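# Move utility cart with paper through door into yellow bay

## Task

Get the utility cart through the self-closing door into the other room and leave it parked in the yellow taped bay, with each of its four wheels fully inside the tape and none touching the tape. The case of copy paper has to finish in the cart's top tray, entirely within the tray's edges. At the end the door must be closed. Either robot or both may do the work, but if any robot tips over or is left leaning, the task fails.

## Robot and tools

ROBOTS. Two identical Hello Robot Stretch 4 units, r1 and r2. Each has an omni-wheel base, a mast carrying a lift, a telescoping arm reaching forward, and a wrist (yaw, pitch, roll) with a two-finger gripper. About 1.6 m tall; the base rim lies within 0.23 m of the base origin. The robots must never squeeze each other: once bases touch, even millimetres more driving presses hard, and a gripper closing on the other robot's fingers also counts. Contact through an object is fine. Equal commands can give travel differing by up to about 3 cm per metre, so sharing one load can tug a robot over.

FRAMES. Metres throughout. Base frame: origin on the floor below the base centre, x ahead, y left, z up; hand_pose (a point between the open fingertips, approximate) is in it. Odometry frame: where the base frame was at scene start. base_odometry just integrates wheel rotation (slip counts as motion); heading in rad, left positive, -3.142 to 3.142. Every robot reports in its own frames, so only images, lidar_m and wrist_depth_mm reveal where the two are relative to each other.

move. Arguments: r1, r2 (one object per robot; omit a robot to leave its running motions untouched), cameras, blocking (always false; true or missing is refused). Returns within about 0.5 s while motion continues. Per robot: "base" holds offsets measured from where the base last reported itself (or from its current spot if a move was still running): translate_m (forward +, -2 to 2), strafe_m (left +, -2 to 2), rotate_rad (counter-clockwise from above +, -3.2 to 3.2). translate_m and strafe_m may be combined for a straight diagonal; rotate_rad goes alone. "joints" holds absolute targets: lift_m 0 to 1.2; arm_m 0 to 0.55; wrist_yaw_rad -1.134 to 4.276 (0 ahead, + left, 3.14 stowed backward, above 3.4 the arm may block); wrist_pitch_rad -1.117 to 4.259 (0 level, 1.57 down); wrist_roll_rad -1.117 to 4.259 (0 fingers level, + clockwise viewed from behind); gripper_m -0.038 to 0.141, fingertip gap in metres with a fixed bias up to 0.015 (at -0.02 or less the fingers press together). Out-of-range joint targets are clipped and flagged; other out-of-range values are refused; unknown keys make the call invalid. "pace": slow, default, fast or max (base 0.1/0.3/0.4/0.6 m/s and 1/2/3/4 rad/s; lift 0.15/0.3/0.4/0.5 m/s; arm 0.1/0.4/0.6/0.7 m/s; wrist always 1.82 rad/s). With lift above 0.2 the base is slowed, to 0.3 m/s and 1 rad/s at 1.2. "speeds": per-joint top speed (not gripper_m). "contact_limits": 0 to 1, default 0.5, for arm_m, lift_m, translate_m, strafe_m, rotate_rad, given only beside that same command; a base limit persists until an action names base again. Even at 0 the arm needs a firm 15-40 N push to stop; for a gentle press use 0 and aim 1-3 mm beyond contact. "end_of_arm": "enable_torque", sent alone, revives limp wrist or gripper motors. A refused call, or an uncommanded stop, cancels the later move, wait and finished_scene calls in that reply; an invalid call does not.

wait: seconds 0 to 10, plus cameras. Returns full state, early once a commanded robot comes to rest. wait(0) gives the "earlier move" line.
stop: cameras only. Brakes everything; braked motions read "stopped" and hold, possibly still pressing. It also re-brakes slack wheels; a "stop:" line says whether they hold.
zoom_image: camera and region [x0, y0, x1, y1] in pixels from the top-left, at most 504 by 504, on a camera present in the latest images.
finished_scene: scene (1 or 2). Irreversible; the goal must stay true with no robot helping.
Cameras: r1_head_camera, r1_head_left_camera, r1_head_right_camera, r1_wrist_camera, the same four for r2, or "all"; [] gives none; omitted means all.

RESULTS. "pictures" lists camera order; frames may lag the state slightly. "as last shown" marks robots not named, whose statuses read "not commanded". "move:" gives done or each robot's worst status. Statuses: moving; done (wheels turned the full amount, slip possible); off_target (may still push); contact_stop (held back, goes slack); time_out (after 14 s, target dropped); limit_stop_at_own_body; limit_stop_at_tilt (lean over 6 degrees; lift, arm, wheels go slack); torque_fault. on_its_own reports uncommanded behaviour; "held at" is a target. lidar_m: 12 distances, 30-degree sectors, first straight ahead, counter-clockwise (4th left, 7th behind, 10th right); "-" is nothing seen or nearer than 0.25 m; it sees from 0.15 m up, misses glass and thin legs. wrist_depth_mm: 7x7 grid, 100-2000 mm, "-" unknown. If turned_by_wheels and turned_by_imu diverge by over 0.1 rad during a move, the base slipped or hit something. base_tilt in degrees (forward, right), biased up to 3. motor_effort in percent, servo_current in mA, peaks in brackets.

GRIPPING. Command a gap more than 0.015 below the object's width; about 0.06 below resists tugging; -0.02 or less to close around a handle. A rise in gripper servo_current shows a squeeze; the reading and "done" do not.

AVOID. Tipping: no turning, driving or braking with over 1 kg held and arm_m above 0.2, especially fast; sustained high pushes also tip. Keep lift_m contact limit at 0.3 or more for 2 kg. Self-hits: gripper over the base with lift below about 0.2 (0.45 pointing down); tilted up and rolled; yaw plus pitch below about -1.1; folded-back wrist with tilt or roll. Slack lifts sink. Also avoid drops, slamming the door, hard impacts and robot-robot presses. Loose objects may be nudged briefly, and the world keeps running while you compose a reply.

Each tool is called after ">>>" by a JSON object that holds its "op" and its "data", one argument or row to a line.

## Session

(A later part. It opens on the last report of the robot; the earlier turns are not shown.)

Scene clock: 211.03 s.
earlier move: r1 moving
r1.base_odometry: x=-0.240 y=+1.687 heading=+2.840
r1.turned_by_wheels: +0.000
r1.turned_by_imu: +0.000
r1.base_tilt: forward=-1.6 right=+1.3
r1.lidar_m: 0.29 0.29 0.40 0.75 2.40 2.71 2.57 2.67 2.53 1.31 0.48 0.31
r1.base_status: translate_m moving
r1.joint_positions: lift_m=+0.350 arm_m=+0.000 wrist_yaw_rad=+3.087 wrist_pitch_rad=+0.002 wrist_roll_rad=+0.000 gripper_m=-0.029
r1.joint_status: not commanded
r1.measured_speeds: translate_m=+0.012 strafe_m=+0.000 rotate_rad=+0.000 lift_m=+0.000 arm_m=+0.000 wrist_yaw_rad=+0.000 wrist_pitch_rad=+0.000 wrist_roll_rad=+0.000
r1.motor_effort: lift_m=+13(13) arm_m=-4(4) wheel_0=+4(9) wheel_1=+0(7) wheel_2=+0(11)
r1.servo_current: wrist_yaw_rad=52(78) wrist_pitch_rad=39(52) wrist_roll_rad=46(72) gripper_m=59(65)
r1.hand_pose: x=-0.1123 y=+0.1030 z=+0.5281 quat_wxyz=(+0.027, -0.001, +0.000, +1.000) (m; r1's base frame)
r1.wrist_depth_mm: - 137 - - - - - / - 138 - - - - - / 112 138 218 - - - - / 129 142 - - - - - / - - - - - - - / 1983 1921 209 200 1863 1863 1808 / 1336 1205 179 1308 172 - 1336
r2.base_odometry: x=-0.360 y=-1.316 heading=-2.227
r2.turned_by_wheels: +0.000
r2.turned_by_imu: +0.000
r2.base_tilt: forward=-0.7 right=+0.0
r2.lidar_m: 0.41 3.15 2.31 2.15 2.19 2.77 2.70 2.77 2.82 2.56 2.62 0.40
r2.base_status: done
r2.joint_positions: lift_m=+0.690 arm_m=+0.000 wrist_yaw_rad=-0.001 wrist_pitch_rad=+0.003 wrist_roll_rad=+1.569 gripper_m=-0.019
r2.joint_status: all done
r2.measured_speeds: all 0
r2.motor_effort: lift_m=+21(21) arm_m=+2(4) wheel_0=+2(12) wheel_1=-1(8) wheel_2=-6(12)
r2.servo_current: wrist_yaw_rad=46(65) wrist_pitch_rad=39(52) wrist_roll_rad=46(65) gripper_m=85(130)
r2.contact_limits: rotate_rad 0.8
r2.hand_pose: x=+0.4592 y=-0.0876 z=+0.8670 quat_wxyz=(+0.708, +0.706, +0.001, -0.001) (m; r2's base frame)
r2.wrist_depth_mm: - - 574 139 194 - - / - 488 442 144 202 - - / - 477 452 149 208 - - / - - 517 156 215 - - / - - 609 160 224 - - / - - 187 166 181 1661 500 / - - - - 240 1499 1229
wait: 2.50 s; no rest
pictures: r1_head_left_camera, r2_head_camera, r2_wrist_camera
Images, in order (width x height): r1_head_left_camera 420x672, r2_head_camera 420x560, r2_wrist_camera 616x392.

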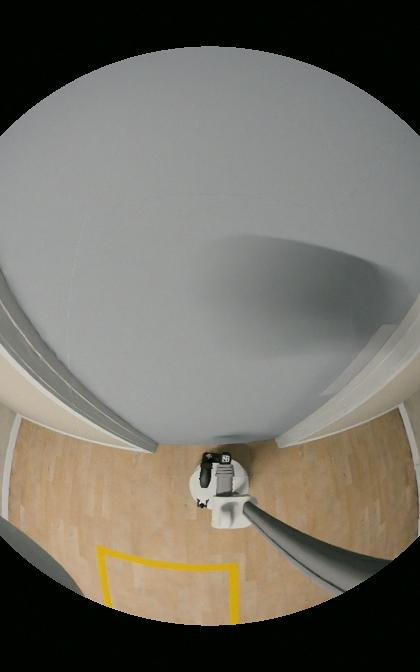

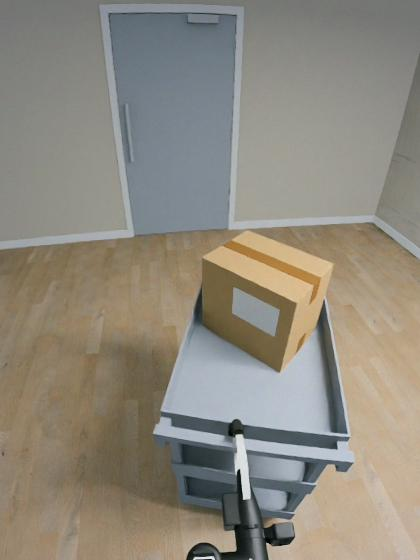

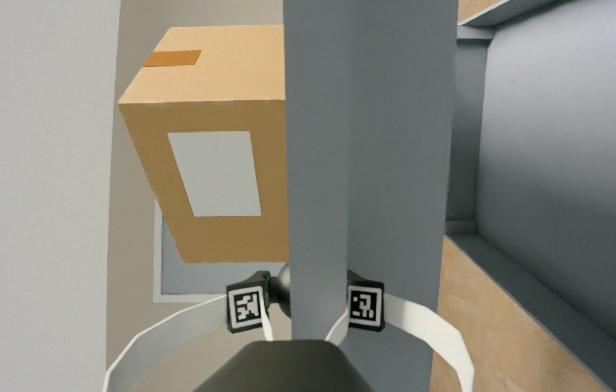

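>>> {"op": "move", "data": {
  "blocking": false,
  "r1": {"base":{"translate_m":0.5},"contact_limits":{"translate_m":0.9},"pace":"slow"},
  "r2": {"base":{"strafe_m":-0.25},"pace":"slow","contact_limits":{"strafe_m":0.8}},
  "cameras": []
}}

>>> {"op": "wait", "data": {
  "seconds": 3.5,
  "cameras": ["r2_head_camera"]
}}

>>> {"op": "wait", "data": {
  "seconds": 3,
  "cameras": ["r2_head_camera","r1_head_left_camera","r2_wrist_camera"]
}}

Scene clock: 226.93 s.
earlier move: r1 done
move: r1 moving; r2 moving
r1.base_odometry: x=-0.252 y=+1.691 heading=+2.840
r1.turned_by_wheels: +0.000
r1.turned_by_imu: +0.000
r1.base_tilt: forward=-1.6 right=+1.3
r1.lidar_m: 0.29 0.29 0.38 0.70 2.40 2.72 2.59 2.68 2.51 1.24 0.49 0.31
r1.base_status: translate_m moving
r1.joint_positions: lift_m=+0.350 arm_m=+0.000 wrist_yaw_rad=+3.087 wrist_pitch_rad=+0.002 wrist_roll_rad=+0.000 gripper_m=-0.029
r1.joint_status: not commanded
r1.measured_speeds: translate_m=+0.048 strafe_m=+0.000 rotate_rad=-0.002 lift_m=+0.000 arm_m=+0.000 wrist_yaw_rad=+0.000 wrist_pitch_rad=+0.000 wrist_roll_rad=+0.000
r1.motor_effort: lift_m=+13(13) arm_m=-4(4) wheel_0=+5(8) wheel_1=+5(5) wheel_2=-7(7)
r1.servo_current: wrist_yaw_rad=33(52) wrist_pitch_rad=46(52) wrist_roll_rad=46(59) gripper_m=65(65)
r1.contact_limits: translate_m 0.9
r1.hand_pose: x=-0.1123 y=+0.1030 z=+0.5281 quat_wxyz=(+0.027, -0.001, +0.000, +1.000) (m; r1's base frame)
r1.wrist_depth_mm: - 137 - - - - - / - 137 - - - - - / 112 138 219 - - - - / 129 143 - - - - - / - - - - - - - / 1921 1921 210 200 1921 1863 1808 / 1336 1205 179 1281 173 - 1366
r2.base_odometry: x=-0.371 y=-1.308 heading=-2.227
r2.turned_by_wheels: +0.000
r2.turned_by_imu: +0.001
r2.base_tilt: forward=-0.7 right=+0.0
r2.lidar_m: 0.38 3.13 2.36 2.17 2.20 2.82 2.69 2.77 2.80 2.59 2.63 0.43
r2.base_status: strafe_m moving
r2.joint_positions: lift_m=+0.690 arm_m=+0.000 wrist_yaw_rad=-0.001 wrist_pitch_rad=+0.003 wrist_roll_rad=+1.569 gripper_m=-0.019
r2.joint_status: not commanded
r2.measured_speeds: translate_m=+0.000 strafe_m=-0.056 rotate_rad=+0.000 lift_m=+0.000 arm_m=+0.000 wrist_yaw_rad=+0.000 wrist_pitch_rad=+0.000 wrist_roll_rad=+0.000
r2.motor_effort: lift_m=+21(21) arm_m=+4(4) wheel_0=+9(15) wheel_1=-6(9) wheel_2=-1(4)
r2.servo_current: wrist_yaw_rad=52(59) wrist_pitch_rad=39(52) wrist_roll_rad=39(59) gripper_m=85(98)
r2.contact_limits: strafe_m 0.8
r2.hand_pose: x=+0.4592 y=-0.0876 z=+0.8670 quat_wxyz=(+0.708, +0.706, +0.001, -0.001) (m; r2's base frame)
r2.wrist_depth_mm: - - - 140 195 723 - / - - 442 145 201 - - / - 477 449 150 208 - - / - - 517 156 215 - - / - - 609 161 224 - - / - - 187 166 181 1576 492 / - - - - 239 1537 1205
pictures: none
No camera images: "cameras" was empty.

Scene clock: 230.07 s.
earlier move: r1 moving; r2 done
r1.base_odometry: x=-0.539 y=+1.780 heading=+2.840
r1.turned_by_wheels: +0.000
r1.turned_by_imu: +0.061
r1.base_tilt: forward=-1.7 right=+1.3
r1.lidar_m: 0.25 0.25 0.25 0.32 2.44 2.96 2.87 2.98 2.49 0.47 0.65 0.27
r1.base_status: translate_m moving
r1.joint_positions: lift_m=+0.350 arm_m=-0.001 wrist_yaw_rad=+3.103 wrist_pitch_rad=+0.002 wrist_roll_rad=+0.000 gripper_m=-0.029
r1.joint_status: not commanded
r1.measured_speeds: translate_m=+0.101 strafe_m=+0.000 rotate_rad=+0.002 lift_m=+0.000 arm_m=+0.000 wrist_yaw_rad=+0.000 wrist_pitch_rad=+0.000 wrist_roll_rad=+0.000
r1.motor_effort: lift_m=+14(14) arm_m=+12(12) wheel_0=+6(27) wheel_1=+18(23) wheel_2=-23(25)
r1.servo_current: wrist_yaw_rad=104(104) wrist_pitch_rad=46(52) wrist_roll_rad=52(72) gripper_m=65(72)
r1.contact_limits: translate_m 0.9
r1.hand_pose: x=-0.1146 y=+0.0985 z=+0.5280 quat_wxyz=(+0.019, -0.001, +0.000, +1.000) (m; r1's base frame)
r1.wrist_depth_mm: - 135 - - - - - / - 135 209 - - - - / - 132 178 - - - - / 121 136 270 - - - - / - - - - - - - / 1921 1921 209 200 1921 - 1808 / 1397 1229 179 1281 164 - 1336
r2.base_odometry: x=-0.558 y=-1.164 heading=-2.227
r2.turned_by_wheels: +0.000
r2.turned_by_imu: +0.001
r2.base_tilt: forward=-0.7 right=+0.0
r2.lidar_m: 0.37 0.41 2.59 2.41 2.41 2.90 2.69 2.72 2.56 2.34 2.37 0.45
r2.base_status: done
r2.joint_positions: lift_m=+0.690 arm_m=+0.000 wrist_yaw_rad=+0.003 wrist_pitch_rad=+0.003 wrist_roll_rad=+1.569 gripper_m=-0.019
r2.joint_status: not commanded
r2.measured_speeds: all 0
r2.motor_effort: lift_m=+21(21) arm_m=+4(4) wheel_0=+6(15) wheel_1=-4(9) wheel_2=+0(4)
r2.servo_current: wrist_yaw_rad=46(65) wrist_pitch_rad=46(52) wrist_roll_rad=52(59) gripper_m=85(98)
r2.contact_limits: strafe_m 0.8
r2.hand_pose: x=+0.4596 y=-0.0865 z=+0.8670 quat_wxyz=(+0.708, +0.706, +0.002, +0.000) (m; r2's base frame)
r2.wrist_depth_mm: - - - 186 250 1756 1229 / - - - 183 245 1708 539 / - - 609 180 240 788 - / - - 473 177 237 - - / - - 508 175 233 831 - / - - 189 171 182 - - / - - 585 - 225 122 -
wait: 3.13 of 3.5 s (r2 has come to rest)
pictures: r2_head_camera
Images, in order (width x height): r2_head_camera 420x560.

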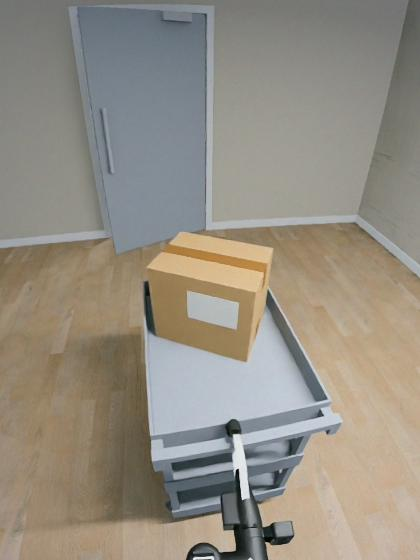

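Scene clock: 232.73 s.
earlier move: r1 done
r1.base_odometry: x=-0.717 y=+1.835 heading=+2.840
r1.turned_by_wheels: +0.000
r1.turned_by_imu: +0.040
r1.base_tilt: forward=-1.6 right=+1.3
r1.lidar_m: 0.25 0.25 0.25 0.25 0.48 3.12 3.07 3.22 0.53 0.52 2.52 0.38
r1.base_status: done
r1.joint_positions: lift_m=+0.350 arm_m=-0.001 wrist_yaw_rad=+3.104 wrist_pitch_rad=+0.002 wrist_roll_rad=+0.000 gripper_m=-0.029
r1.joint_status: not commanded
r1.measured_speeds: all 0
r1.motor_effort: lift_m=+14(14) arm_m=+12(12) wheel_0=+5(27) wheel_1=+12(23) wheel_2=-13(25)
r1.servo_current: wrist_yaw_rad=65(104) wrist_pitch_rad=39(52) wrist_roll_rad=59(72) gripper_m=59(72)
r1.contact_limits: translate_m 0.9
r1.hand_pose: x=-0.1146 y=+0.0983 z=+0.5280 quat_wxyz=(+0.019, -0.001, +0.000, +1.000) (m; r1's base frame)
r1.wrist_depth_mm: - 135 - - - - - / - 130 189 - - - - / 106 134 180 - - - - / 121 137 270 - - - - / - - - - - - - / 1983 1921 209 199 1863 1863 1808 / 1397 1205 180 180 165 1336 1229
r2.base_odometry: x=-0.558 y=-1.164 heading=-2.227
r2.turned_by_wheels: +0.000
r2.turned_by_imu: +0.000
r2.base_tilt: forward=-0.7 right=+0.0
r2.lidar_m: 0.37 0.43 2.60 2.40 2.42 2.93 2.70 2.74 2.52 2.33 2.37 0.44
r2.base_status: done
r2.joint_positions: lift_m=+0.690 arm_m=+0.000 wrist_yaw_rad=+0.003 wrist_pitch_rad=+0.003 wrist_roll_rad=+1.569 gripper_m=-0.019
r2.joint_status: not commanded
r2.measured_speeds: all 0
r2.motor_effort: lift_m=+21(21) arm_m=+4(4) wheel_0=+6(15) wheel_1=-4(9) wheel_2=+0(4)
r2.servo_current: wrist_yaw_rad=52(65) wrist_pitch_rad=39(52) wrist_roll_rad=52(59) gripper_m=91(98)
r2.contact_limits: strafe_m 0.8
r2.hand_pose: x=+0.4596 y=-0.0865 z=+0.8670 quat_wxyz=(+0.708, +0.706, +0.002, +0.000) (m; r2's base frame)
r2.wrist_depth_mm: - - - 187 249 1708 1229 / - - - 184 244 1708 535 / - - 615 180 240 788 - / - - 473 178 236 - - / - - 508 174 233 820 - / - - 189 170 182 - - / - - 591 - 226 123 -
wait: 2.67 of 3 s (r1 has come to rest)
pictures: r1_head_left_camera, r2_head_camera, r2_wrist_camera
Images, in order (width x height): r1_head_left_camera 420x672, r2_head_camera 420x560, r2_wrist_camera 616x392.

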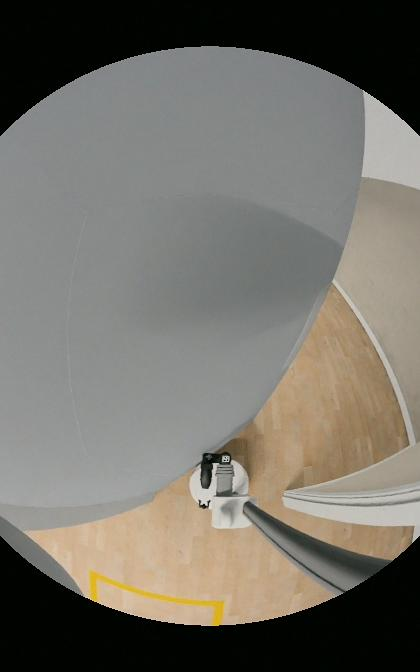

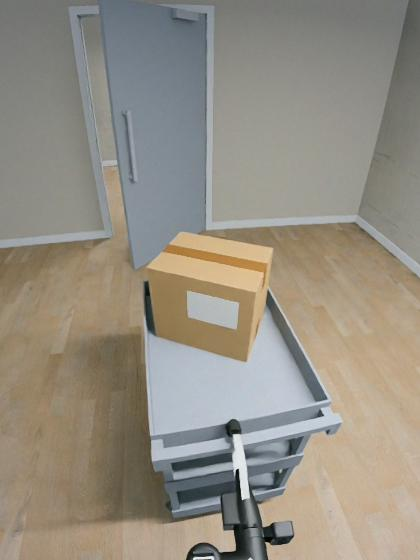

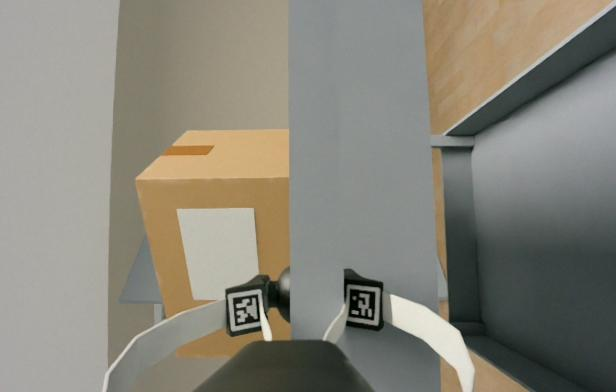

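>>> {"op": "move", "data": {
  "blocking": false,
  "r1": {"base":{"translate_m":0.4,"strafe_m":-0.04},"contact_limits":{"translate_m":0.9},"pace":"slow"},
  "r2": {"base":{"rotate_rad":0.2},"pace":"slow","contact_limits":{"rotate_rad":0.8}},
  "cameras": []
}}

>>> {"op": "wait", "data": {
  "seconds": 1.5,
  "cameras": []
}}

>>> {"op": "move", "data": {
  "blocking": false,
  "r2": {"base":{"strafe_m":-0.3},"pace":"slow","contact_limits":{"strafe_m":0.8}},
  "cameras": []
}}

>>> {"op": "wait", "data": {
  "seconds": 4,
  "cameras": ["r2_head_camera","r1_head_left_camera"]
}}

Scene clock: 243.07 s.
move: r1 moving; r2 moving
r1.base_odometry: x=-0.728 y=+1.840 heading=+2.840
r1.turned_by_wheels: +0.000
r1.turned_by_imu: +0.000
r1.base_tilt: forward=-1.7 right=+1.3
r1.lidar_m: 0.25 0.25 0.25 0.25 0.48 3.15 3.07 3.21 0.50 0.54 2.49 0.40
r1.base_status: translate_m moving; strafe_m moving
r1.joint_positions: lift_m=+0.350 arm_m=-0.001 wrist_yaw_rad=+3.104 wrist_pitch_rad=+0.002 wrist_roll_rad=+0.000 gripper_m=-0.029
r1.joint_status: not commanded
r1.measured_speeds: translate_m=+0.048 strafe_m=-0.005 rotate_rad=+0.000 lift_m=+0.000 arm_m=+0.000 wrist_yaw_rad=+0.000 wrist_pitch_rad=+0.000 wrist_roll_rad=+0.000
r1.motor_effort: lift_m=+14(14) arm_m=+12(12) wheel_0=+7(8) wheel_1=+17(18) wheel_2=-18(19)
r1.servo_current: wrist_yaw_rad=91(91) wrist_pitch_rad=52(52) wrist_roll_rad=59(59) gripper_m=65(65)
r1.contact_limits: translate_m 0.9
r1.hand_pose: x=-0.1146 y=+0.0983 z=+0.5280 quat_wxyz=(+0.019, -0.001, +0.000, +1.000) (m; r1's base frame)
r1.wrist_depth_mm: - 135 - - - - - / - 136 208 - - - - / 105 133 179 - - - - / 121 137 268 - - - - / - - - - - - - / 1983 1921 208 200 1863 1863 1863 / 1336 1229 180 180 165 1366 1281
r2.base_odometry: x=-0.558 y=-1.164 heading=-2.106
r2.turned_by_wheels: +0.121
r2.turned_by_imu: +0.118
r2.base_tilt: forward=-0.7 right=+0.1
r2.lidar_m: 0.39 3.26 2.53 2.40 2.50 2.82 2.68 2.79 2.44 2.34 2.46 0.44
r2.base_status: rotate_rad moving
r2.joint_positions: lift_m=+0.690 arm_m=+0.000 wrist_yaw_rad=-0.006 wrist_pitch_rad=+0.003 wrist_roll_rad=+1.569 gripper_m=-0.019
r2.joint_status: not commanded
r2.measured_speeds: translate_m=-0.001 strafe_m=-0.001 rotate_rad=+0.423 lift_m=+0.000 arm_m=+0.000 wrist_yaw_rad=+0.000 wrist_pitch_rad=+0.000 wrist_roll_rad=+0.000
r2.motor_effort: lift_m=+21(21) arm_m=+4(4) wheel_0=-10(11) wheel_1=-6(8) wheel_2=-11(14)
r2.servo_current: wrist_yaw_rad=52(52) wrist_pitch_rad=39(46) wrist_roll_rad=59(59) gripper_m=91(91)
r2.contact_limits: rotate_rad 0.8
r2.hand_pose: x=+0.4587 y=-0.0892 z=+0.8670 quat_wxyz=(+0.708, +0.706, -0.001, -0.003) (m; r2's base frame)
r2.wrist_depth_mm: - - - 168 229 1618 525 / - - - 585 229 778 - / - - 469 169 229 788 - / - - 480 169 229 820 - / - - 525 169 229 831 - / - - 187 169 182 - - / - - - - 230 1618 517
pictures: none
No camera images: "cameras" was empty.

Scene clock: 243.77 s.
earlier move: r1 moving; r2 done
r1.base_odometry: x=-0.782 y=+1.863 heading=+2.841
r1.turned_by_wheels: +0.001
r1.turned_by_imu: +0.001
r1.base_tilt: forward=-1.6 right=+1.3
r1.lidar_m: 0.25 0.25 0.25 0.25 0.40 3.20 3.13 3.28 0.52 0.79 2.49 0.45
r1.base_status: translate_m moving; strafe_m moving
r1.joint_positions: lift_m=+0.350 arm_m=+0.000 wrist_yaw_rad=+3.094 wrist_pitch_rad=+0.002 wrist_roll_rad=+0.000 gripper_m=-0.029
r1.joint_status: not commanded
r1.measured_speeds: translate_m=+0.098 strafe_m=-0.010 rotate_rad=+0.009 lift_m=+0.000 arm_m=+0.000 wrist_yaw_rad=-0.050 wrist_pitch_rad=+0.000 wrist_roll_rad=+0.000
r1.motor_effort: lift_m=+14(14) arm_m=+5(12) wheel_0=+7(10) wheel_1=+17(18) wheel_2=-12(19)
r1.servo_current: wrist_yaw_rad=46(91) wrist_pitch_rad=46(52) wrist_roll_rad=33(59) gripper_m=65(65)
r1.contact_limits: translate_m 0.9
r1.hand_pose: x=-0.1131 y=+0.1011 z=+0.5280 quat_wxyz=(+0.024, -0.001, +0.000, +1.000) (m; r1's base frame)
r1.wrist_depth_mm: - 137 - - - - - / - 137 - - - - - / 111 137 199 - - - - / 123 138 - - - - - / - - - - - - - / 1983 1921 209 200 1863 - 1863 / 1336 1255 180 1308 173 - 1255
r2.base_odometry: x=-0.558 y=-1.164 heading=-2.028
r2.turned_by_wheels: +0.077
r2.turned_by_imu: +0.076
r2.base_tilt: forward=-0.7 right=+0.1
r2.lidar_m: 0.40 3.15 2.48 2.40 2.56 2.76 2.68 2.88 2.40 2.35 2.49 0.40
r2.base_status: done
r2.joint_positions: lift_m=+0.690 arm_m=+0.000 wrist_yaw_rad=-0.003 wrist_pitch_rad=+0.003 wrist_roll_rad=+1.569 gripper_m=-0.019
r2.joint_status: not commanded
r2.measured_speeds: all 0
r2.motor_effort: lift_m=+21(21) arm_m=+0(4) wheel_0=-2(11) wheel_1=-5(8) wheel_2=-8(14)
r2.servo_current: wrist_yaw_rad=46(65) wrist_pitch_rad=46(46) wrist_roll_rad=52(59) gripper_m=85(98)
r2.contact_limits: rotate_rad 0.8
r2.hand_pose: x=+0.4590 y=-0.0883 z=+0.8670 quat_wxyz=(+0.708, +0.706, +0.000, -0.002) (m; r2's base frame)
r2.wrist_depth_mm: - - - 148 203 668 - / - - 492 152 208 - - / - 466 449 155 213 798 - / - - 500 159 219 - - / - - 580 164 225 - - / - - 189 168 181 1618 521 / - - - - 237 1537 1160
wait: 0.70 of 1.5 s (r2 has come to rest)
pictures: none
No camera images: "cameras" was empty.

Scene clock: 244.27 s.
earlier move: r1 moving
move: r2 moving
r1.base_odometry: x=-0.828 y=+1.883 heading=+2.841
r1.turned_by_wheels: +0.000
r1.turned_by_imu: -0.001
r1.base_tilt: forward=-1.6 right=+1.3
r1.lidar_m: 0.25 0.25 - 0.25 0.36 3.24 3.17 3.31 0.57 1.00 2.49 0.52
r1.base_status: translate_m moving; strafe_m moving
r1.joint_positions: lift_m=+0.350 arm_m=+0.000 wrist_yaw_rad=+3.093 wrist_pitch_rad=+0.002 wrist_roll_rad=+0.000 gripper_m=-0.029
r1.joint_status: not commanded
r1.measured_speeds: translate_m=+0.101 strafe_m=-0.010 rotate_rad=-0.003 lift_m=+0.000 arm_m=+0.000 wrist_yaw_rad=+0.000 wrist_pitch_rad=+0.000 wrist_roll_rad=+0.000
r1.motor_effort: lift_m=+14(14) arm_m=+5(5) wheel_0=+6(10) wheel_1=+16(19) wheel_2=-12(14)
r1.servo_current: wrist_yaw_rad=39(65) wrist_pitch_rad=46(46) wrist_roll_rad=46(72) gripper_m=59(72)
r1.contact_limits: translate_m 0.9
r1.hand_pose: x=-0.1130 y=+0.1014 z=+0.5280 quat_wxyz=(+0.024, -0.001, +0.000, +1.000) (m; r1's base frame)
r1.wrist_depth_mm: - 137 - - - - - / - 137 - - - - - / 109 138 201 - - - - / 123 138 - - - - - / - - - - - - - / 1863 1863 209 200 1921 - 1863 / 1397 1205 179 1308 173 1336 1308
r2.base_odometry: x=-0.570 y=-1.158 heading=-2.028
r2.turned_by_wheels: +0.000
r2.turned_by_imu: +0.000
r2.base_tilt: forward=-0.7 right=+0.0
r2.lidar_m: 0.40 3.18 2.47 2.42 2.58 2.74 2.70 2.89 2.40 2.32 2.51 0.43
r2.base_status: strafe_m moving
r2.joint_positions: lift_m=+0.690 arm_m=+0.000 wrist_yaw_rad=-0.002 wrist_pitch_rad=+0.003 wrist_roll_rad=+1.569 gripper_m=-0.019
r2.joint_status: not commanded
r2.measured_speeds: translate_m=+0.000 strafe_m=-0.055 rotate_rad=+0.001 lift_m=+0.000 arm_m=+0.000 wrist_yaw_rad=+0.011 wrist_pitch_rad=+0.000 wrist_roll_rad=+0.000
r2.motor_effort: lift_m=+21(21) arm_m=-2(2) wheel_0=+7(12) wheel_1=-6(9) wheel_2=+0(5)
r2.servo_current: wrist_yaw_rad=46(59) wrist_pitch_rad=52(52) wrist_roll_rad=46(59) gripper_m=91(98)
r2.contact_limits: strafe_m 0.8
r2.hand_pose: x=+0.4591 y=-0.0881 z=+0.8670 quat_wxyz=(+0.708, +0.706, +0.000, -0.002) (m; r2's base frame)
r2.wrist_depth_mm: - - - 148 202 668 - / - - 496 151 208 - - / - 466 442 155 213 - - / - - 508 160 219 - - / - - 580 165 225 - - / - - 189 168 182 1618 521 / - - - - 238 1537 1138
pictures: none
No camera images: "cameras" was empty.

Scene clock: 247.87 s.
earlier move: r1 done; r2 moving
r1.base_odometry: x=-1.087 y=+1.992 heading=+2.841
r1.turned_by_wheels: +0.000
r1.turned_by_imu: -0.001
r1.base_tilt: forward=-1.6 right=+1.3
r1.lidar_m: 0.30 0.25 - 0.25 0.26 0.67 3.47 0.68 0.75 2.22 2.49 3.43
r1.base_status: done
r1.joint_positions: lift_m=+0.350 arm_m=+0.000 wrist_yaw_rad=+3.093 wrist_pitch_rad=+0.002 wrist_roll_rad=+0.000 gripper_m=-0.029
r1.joint_status: not commanded
r1.measured_speeds: all 0
r1.motor_effort: lift_m=+14(14) arm_m=+5(5) wheel_0=+3(10) wheel_1=+11(19) wheel_2=-6(14)
r1.servo_current: wrist_yaw_rad=46(65) wrist_pitch_rad=39(52) wrist_roll_rad=52(72) gripper_m=65(72)
r1.contact_limits: translate_m 0.9
r1.hand_pose: x=-0.1130 y=+0.1014 z=+0.5280 quat_wxyz=(+0.024, -0.001, +0.000, +1.000) (m; r1's base frame)
r1.wrist_depth_mm: - 137 - - - - 397 / - 137 - - - - 410 / 109 137 201 - - - 413 / 123 138 - - - - 413 / - - - - - - 415 / 1921 1921 208 199 1863 1863 415 / 1336 1205 179 1281 173 741 402
r2.base_odometry: x=-0.827 y=-1.031 heading=-2.028
r2.turned_by_wheels: +0.000
r2.turned_by_imu: +0.001
r2.base_tilt: forward=-0.7 right=+0.0
r2.lidar_m: 0.36 0.38 2.75 2.69 2.89 2.80 2.71 2.73 2.09 2.03 2.17 0.46
r2.base_status: strafe_m moving
r2.joint_positions: lift_m=+0.690 arm_m=+0.000 wrist_yaw_rad=+0.002 wrist_pitch_rad=+0.003 wrist_roll_rad=+1.569 gripper_m=-0.019
r2.joint_status: not commanded
r2.measured_speeds: all 0
r2.motor_effort: lift_m=+21(21) arm_m=-4(4) wheel_0=+7(12) wheel_1=-4(9) wheel_2=+0(5)
r2.servo_current: wrist_yaw_rad=46(65) wrist_pitch_rad=39(52) wrist_roll_rad=52(65) gripper_m=85(98)
r2.contact_limits: strafe_m 0.8
r2.hand_pose: x=+0.4594 y=-0.0869 z=+0.8670 quat_wxyz=(+0.708, +0.706, +0.002, -0.001) (m; r2's base frame)
r2.wrist_depth_mm: - - - 205 268 1708 1182 / - - - 197 259 1708 535 / - - - 189 251 750 - / - - 480 183 243 - - / - - 488 178 235 - - / - - 190 170 181 - - / - - 539 - 221 - -
wait: 3.60 of 4 s (r1 has come to rest)
pictures: r1_head_left_camera, r2_head_camera
Images, in order (width x height): r1_head_left_camera 420x672, r2_head_camera 420x560.

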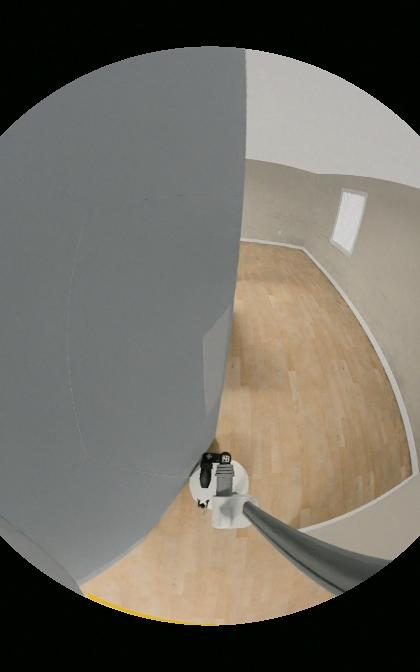

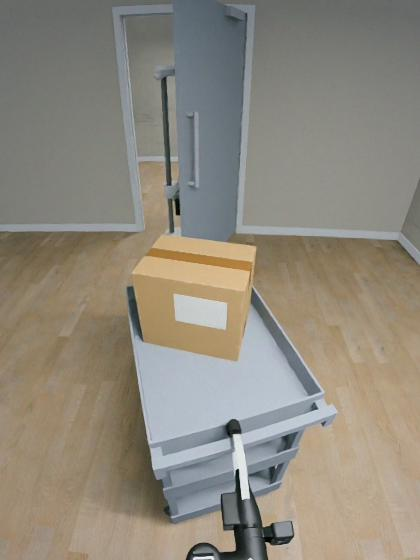

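>>> {"op": "move", "data": {
  "blocking": false,
  "r1": {"base":{"translate_m":0.22},"contact_limits":{"translate_m":0.9},"pace":"slow"},
  "r2": {"base":{"translate_m":-0.7},"pace":"slow","contact_limits":{"translate_m":0.8}},
  "cameras": []
}}

>>> {"op": "wait", "data": {
  "seconds": 3.5,
  "cameras": ["r1_head_left_camera","r1_head_camera"]
}}

>>> {"op": "move", "data": {
  "blocking": false,
  "r1": {"base":{"strafe_m":0.55},"contact_limits":{"strafe_m":0.9},"pace":"slow"},
  "cameras": []
}}

>>> {"op": "wait", "data": {
  "seconds": 5,
  "cameras": ["r2_head_camera","r1_head_left_camera"]
}}

Scene clock: 255.27 s.
earlier move: r2 done
move: r1 moving; r2 moving
r1.base_odometry: x=-1.099 y=+1.996 heading=+2.841
r1.turned_by_wheels: +0.001
r1.turned_by_imu: +0.000
r1.base_tilt: forward=-1.6 right=+1.3
r1.lidar_m: 0.31 0.25 - 0.25 0.28 0.67 3.47 0.69 0.74 2.28 2.46 3.44
r1.base_status: translate_m moving
r1.joint_positions: lift_m=+0.350 arm_m=+0.000 wrist_yaw_rad=+3.093 wrist_pitch_rad=+0.002 wrist_roll_rad=+0.000 gripper_m=-0.029
r1.joint_status: not commanded
r1.measured_speeds: translate_m=+0.048 strafe_m=+0.000 rotate_rad=-0.002 lift_m=+0.000 arm_m=+0.000 wrist_yaw_rad=+0.000 wrist_pitch_rad=+0.000 wrist_roll_rad=+0.000
r1.motor_effort: lift_m=+14(14) arm_m=+5(5) wheel_0=+4(7) wheel_1=+14(14) wheel_2=-10(10)
r1.servo_current: wrist_yaw_rad=39(65) wrist_pitch_rad=39(46) wrist_roll_rad=59(65) gripper_m=65(72)
r1.contact_limits: translate_m 0.9
r1.hand_pose: x=-0.1130 y=+0.1014 z=+0.5280 quat_wxyz=(+0.024, -0.001, +0.000, +1.000) (m; r1's base frame)
r1.wrist_depth_mm: - 136 - - - - 387 / - 137 - - - - 389 / 109 138 202 - - - 399 / 123 138 - - - - 404 / - - - - - - 402 / 1863 1863 210 200 1921 1921 397 / 1336 1205 180 1308 173 732 392
r2.base_odometry: x=-0.821 y=-1.021 heading=-2.028
r2.turned_by_wheels: +0.000
r2.turned_by_imu: +0.000
r2.base_tilt: forward=-0.7 right=+0.1
r2.lidar_m: 0.36 0.35 2.77 2.71 2.86 2.76 2.69 2.73 2.09 2.05 2.19 0.44
r2.base_status: translate_m moving
r2.joint_positions: lift_m=+0.690 arm_m=+0.000 wrist_yaw_rad=+0.002 wrist_pitch_rad=+0.003 wrist_roll_rad=+1.569 gripper_m=-0.019
r2.joint_status: not commanded
r2.measured_speeds: translate_m=-0.049 strafe_m=+0.000 rotate_rad=+0.001 lift_m=+0.000 arm_m=+0.000 wrist_yaw_rad=+0.000 wrist_pitch_rad=+0.000 wrist_roll_rad=+0.000
r2.motor_effort: lift_m=+21(21) arm_m=-3(4) wheel_0=-3(6) wheel_1=-9(9) wheel_2=+14(15)
r2.servo_current: wrist_yaw_rad=52(59) wrist_pitch_rad=46(46) wrist_roll_rad=59(59) gripper_m=85(91)
r2.contact_limits: translate_m 0.8
r2.hand_pose: x=+0.4595 y=-0.0867 z=+0.8670 quat_wxyz=(+0.708, +0.706, +0.002, +0.000) (m; r2's base frame)
r2.wrist_depth_mm: - - - 203 268 1708 1205 / - - - 196 258 1708 517 / - - - 190 251 759 - / - - 484 182 242 - - / - - 492 178 236 788 - / - - 188 170 182 - - / - - 539 - 221 - -
pictures: none
No camera images: "cameras" was empty.

Scene clock: 258.23 s.
earlier move: r1 done; r2 moving
r1.base_odometry: x=-1.296 y=+2.057 heading=+2.841
r1.turned_by_wheels: +0.000
r1.turned_by_imu: +0.000
r1.base_tilt: forward=-1.6 right=+1.2
r1.lidar_m: 1.59 0.25 2.99 0.25 0.26 0.49 3.71 0.86 1.07 2.38 2.51 3.46
r1.base_status: done
r1.joint_positions: lift_m=+0.350 arm_m=+0.000 wrist_yaw_rad=+3.093 wrist_pitch_rad=+0.002 wrist_roll_rad=+0.000 gripper_m=-0.029
r1.joint_status: not commanded
r1.measured_speeds: all 0
r1.motor_effort: lift_m=+14(14) arm_m=+5(5) wheel_0=+2(7) wheel_1=+8(15) wheel_2=-4(10)
r1.servo_current: wrist_yaw_rad=52(65) wrist_pitch_rad=46(52) wrist_roll_rad=52(72) gripper_m=59(72)
r1.contact_limits: translate_m 0.9
r1.hand_pose: x=-0.1130 y=+0.1014 z=+0.5280 quat_wxyz=(+0.024, -0.001, +0.000, +1.000) (m; r1's base frame)
r1.wrist_depth_mm: - 136 - - - 931 282 / - 137 - - - 931 285 / 109 137 202 - - 539 262 / 123 138 - - - 539 291 / 866 - - - - 544 262 / 904 1863 210 200 1863 535 287 / 891 1205 180 1308 173 370 286
r2.base_odometry: x=-0.696 y=-0.765 heading=-2.029
r2.turned_by_wheels: -0.001
r2.turned_by_imu: -0.001
r2.base_tilt: forward=-0.6 right=+0.0
r2.lidar_m: 0.36 3.62 2.78 2.71 2.90 2.47 2.42 2.58 2.07 2.00 2.15 0.43
r2.base_status: translate_m moving
r2.joint_positions: lift_m=+0.690 arm_m=+0.000 wrist_yaw_rad=+0.000 wrist_pitch_rad=+0.003 wrist_roll_rad=+1.569 gripper_m=-0.019
r2.joint_status: not commanded
r2.measured_speeds: translate_m=-0.098 strafe_m=+0.000 rotate_rad=-0.001 lift_m=+0.000 arm_m=+0.000 wrist_yaw_rad=+0.000 wrist_pitch_rad=+0.000 wrist_roll_rad=+0.000
r2.motor_effort: lift_m=+21(21) arm_m=-4(4) wheel_0=-5(13) wheel_1=-6(9) wheel_2=+8(15)
r2.servo_current: wrist_yaw_rad=59(65) wrist_pitch_rad=39(46) wrist_roll_rad=39(59) gripper_m=91(98)
r2.contact_limits: translate_m 0.8
r2.hand_pose: x=+0.4593 y=-0.0873 z=+0.8670 quat_wxyz=(+0.708, +0.706, +0.001, -0.001) (m; r2's base frame)
r2.wrist_depth_mm: - - - 203 266 1708 1182 / - - - 196 258 1708 512 / - - - 190 251 759 - / - - 477 182 242 - - / - - 488 178 236 - - / - - 187 170 181 - - / - - 544 - 221 - -
wait: 2.97 of 3.5 s (r1 has come to rest)
pictures: r1_head_camera, r1_head_left_camera
Images, in order (width x height): r1_head_camera 420x560, r1_head_left_camera 420x672.

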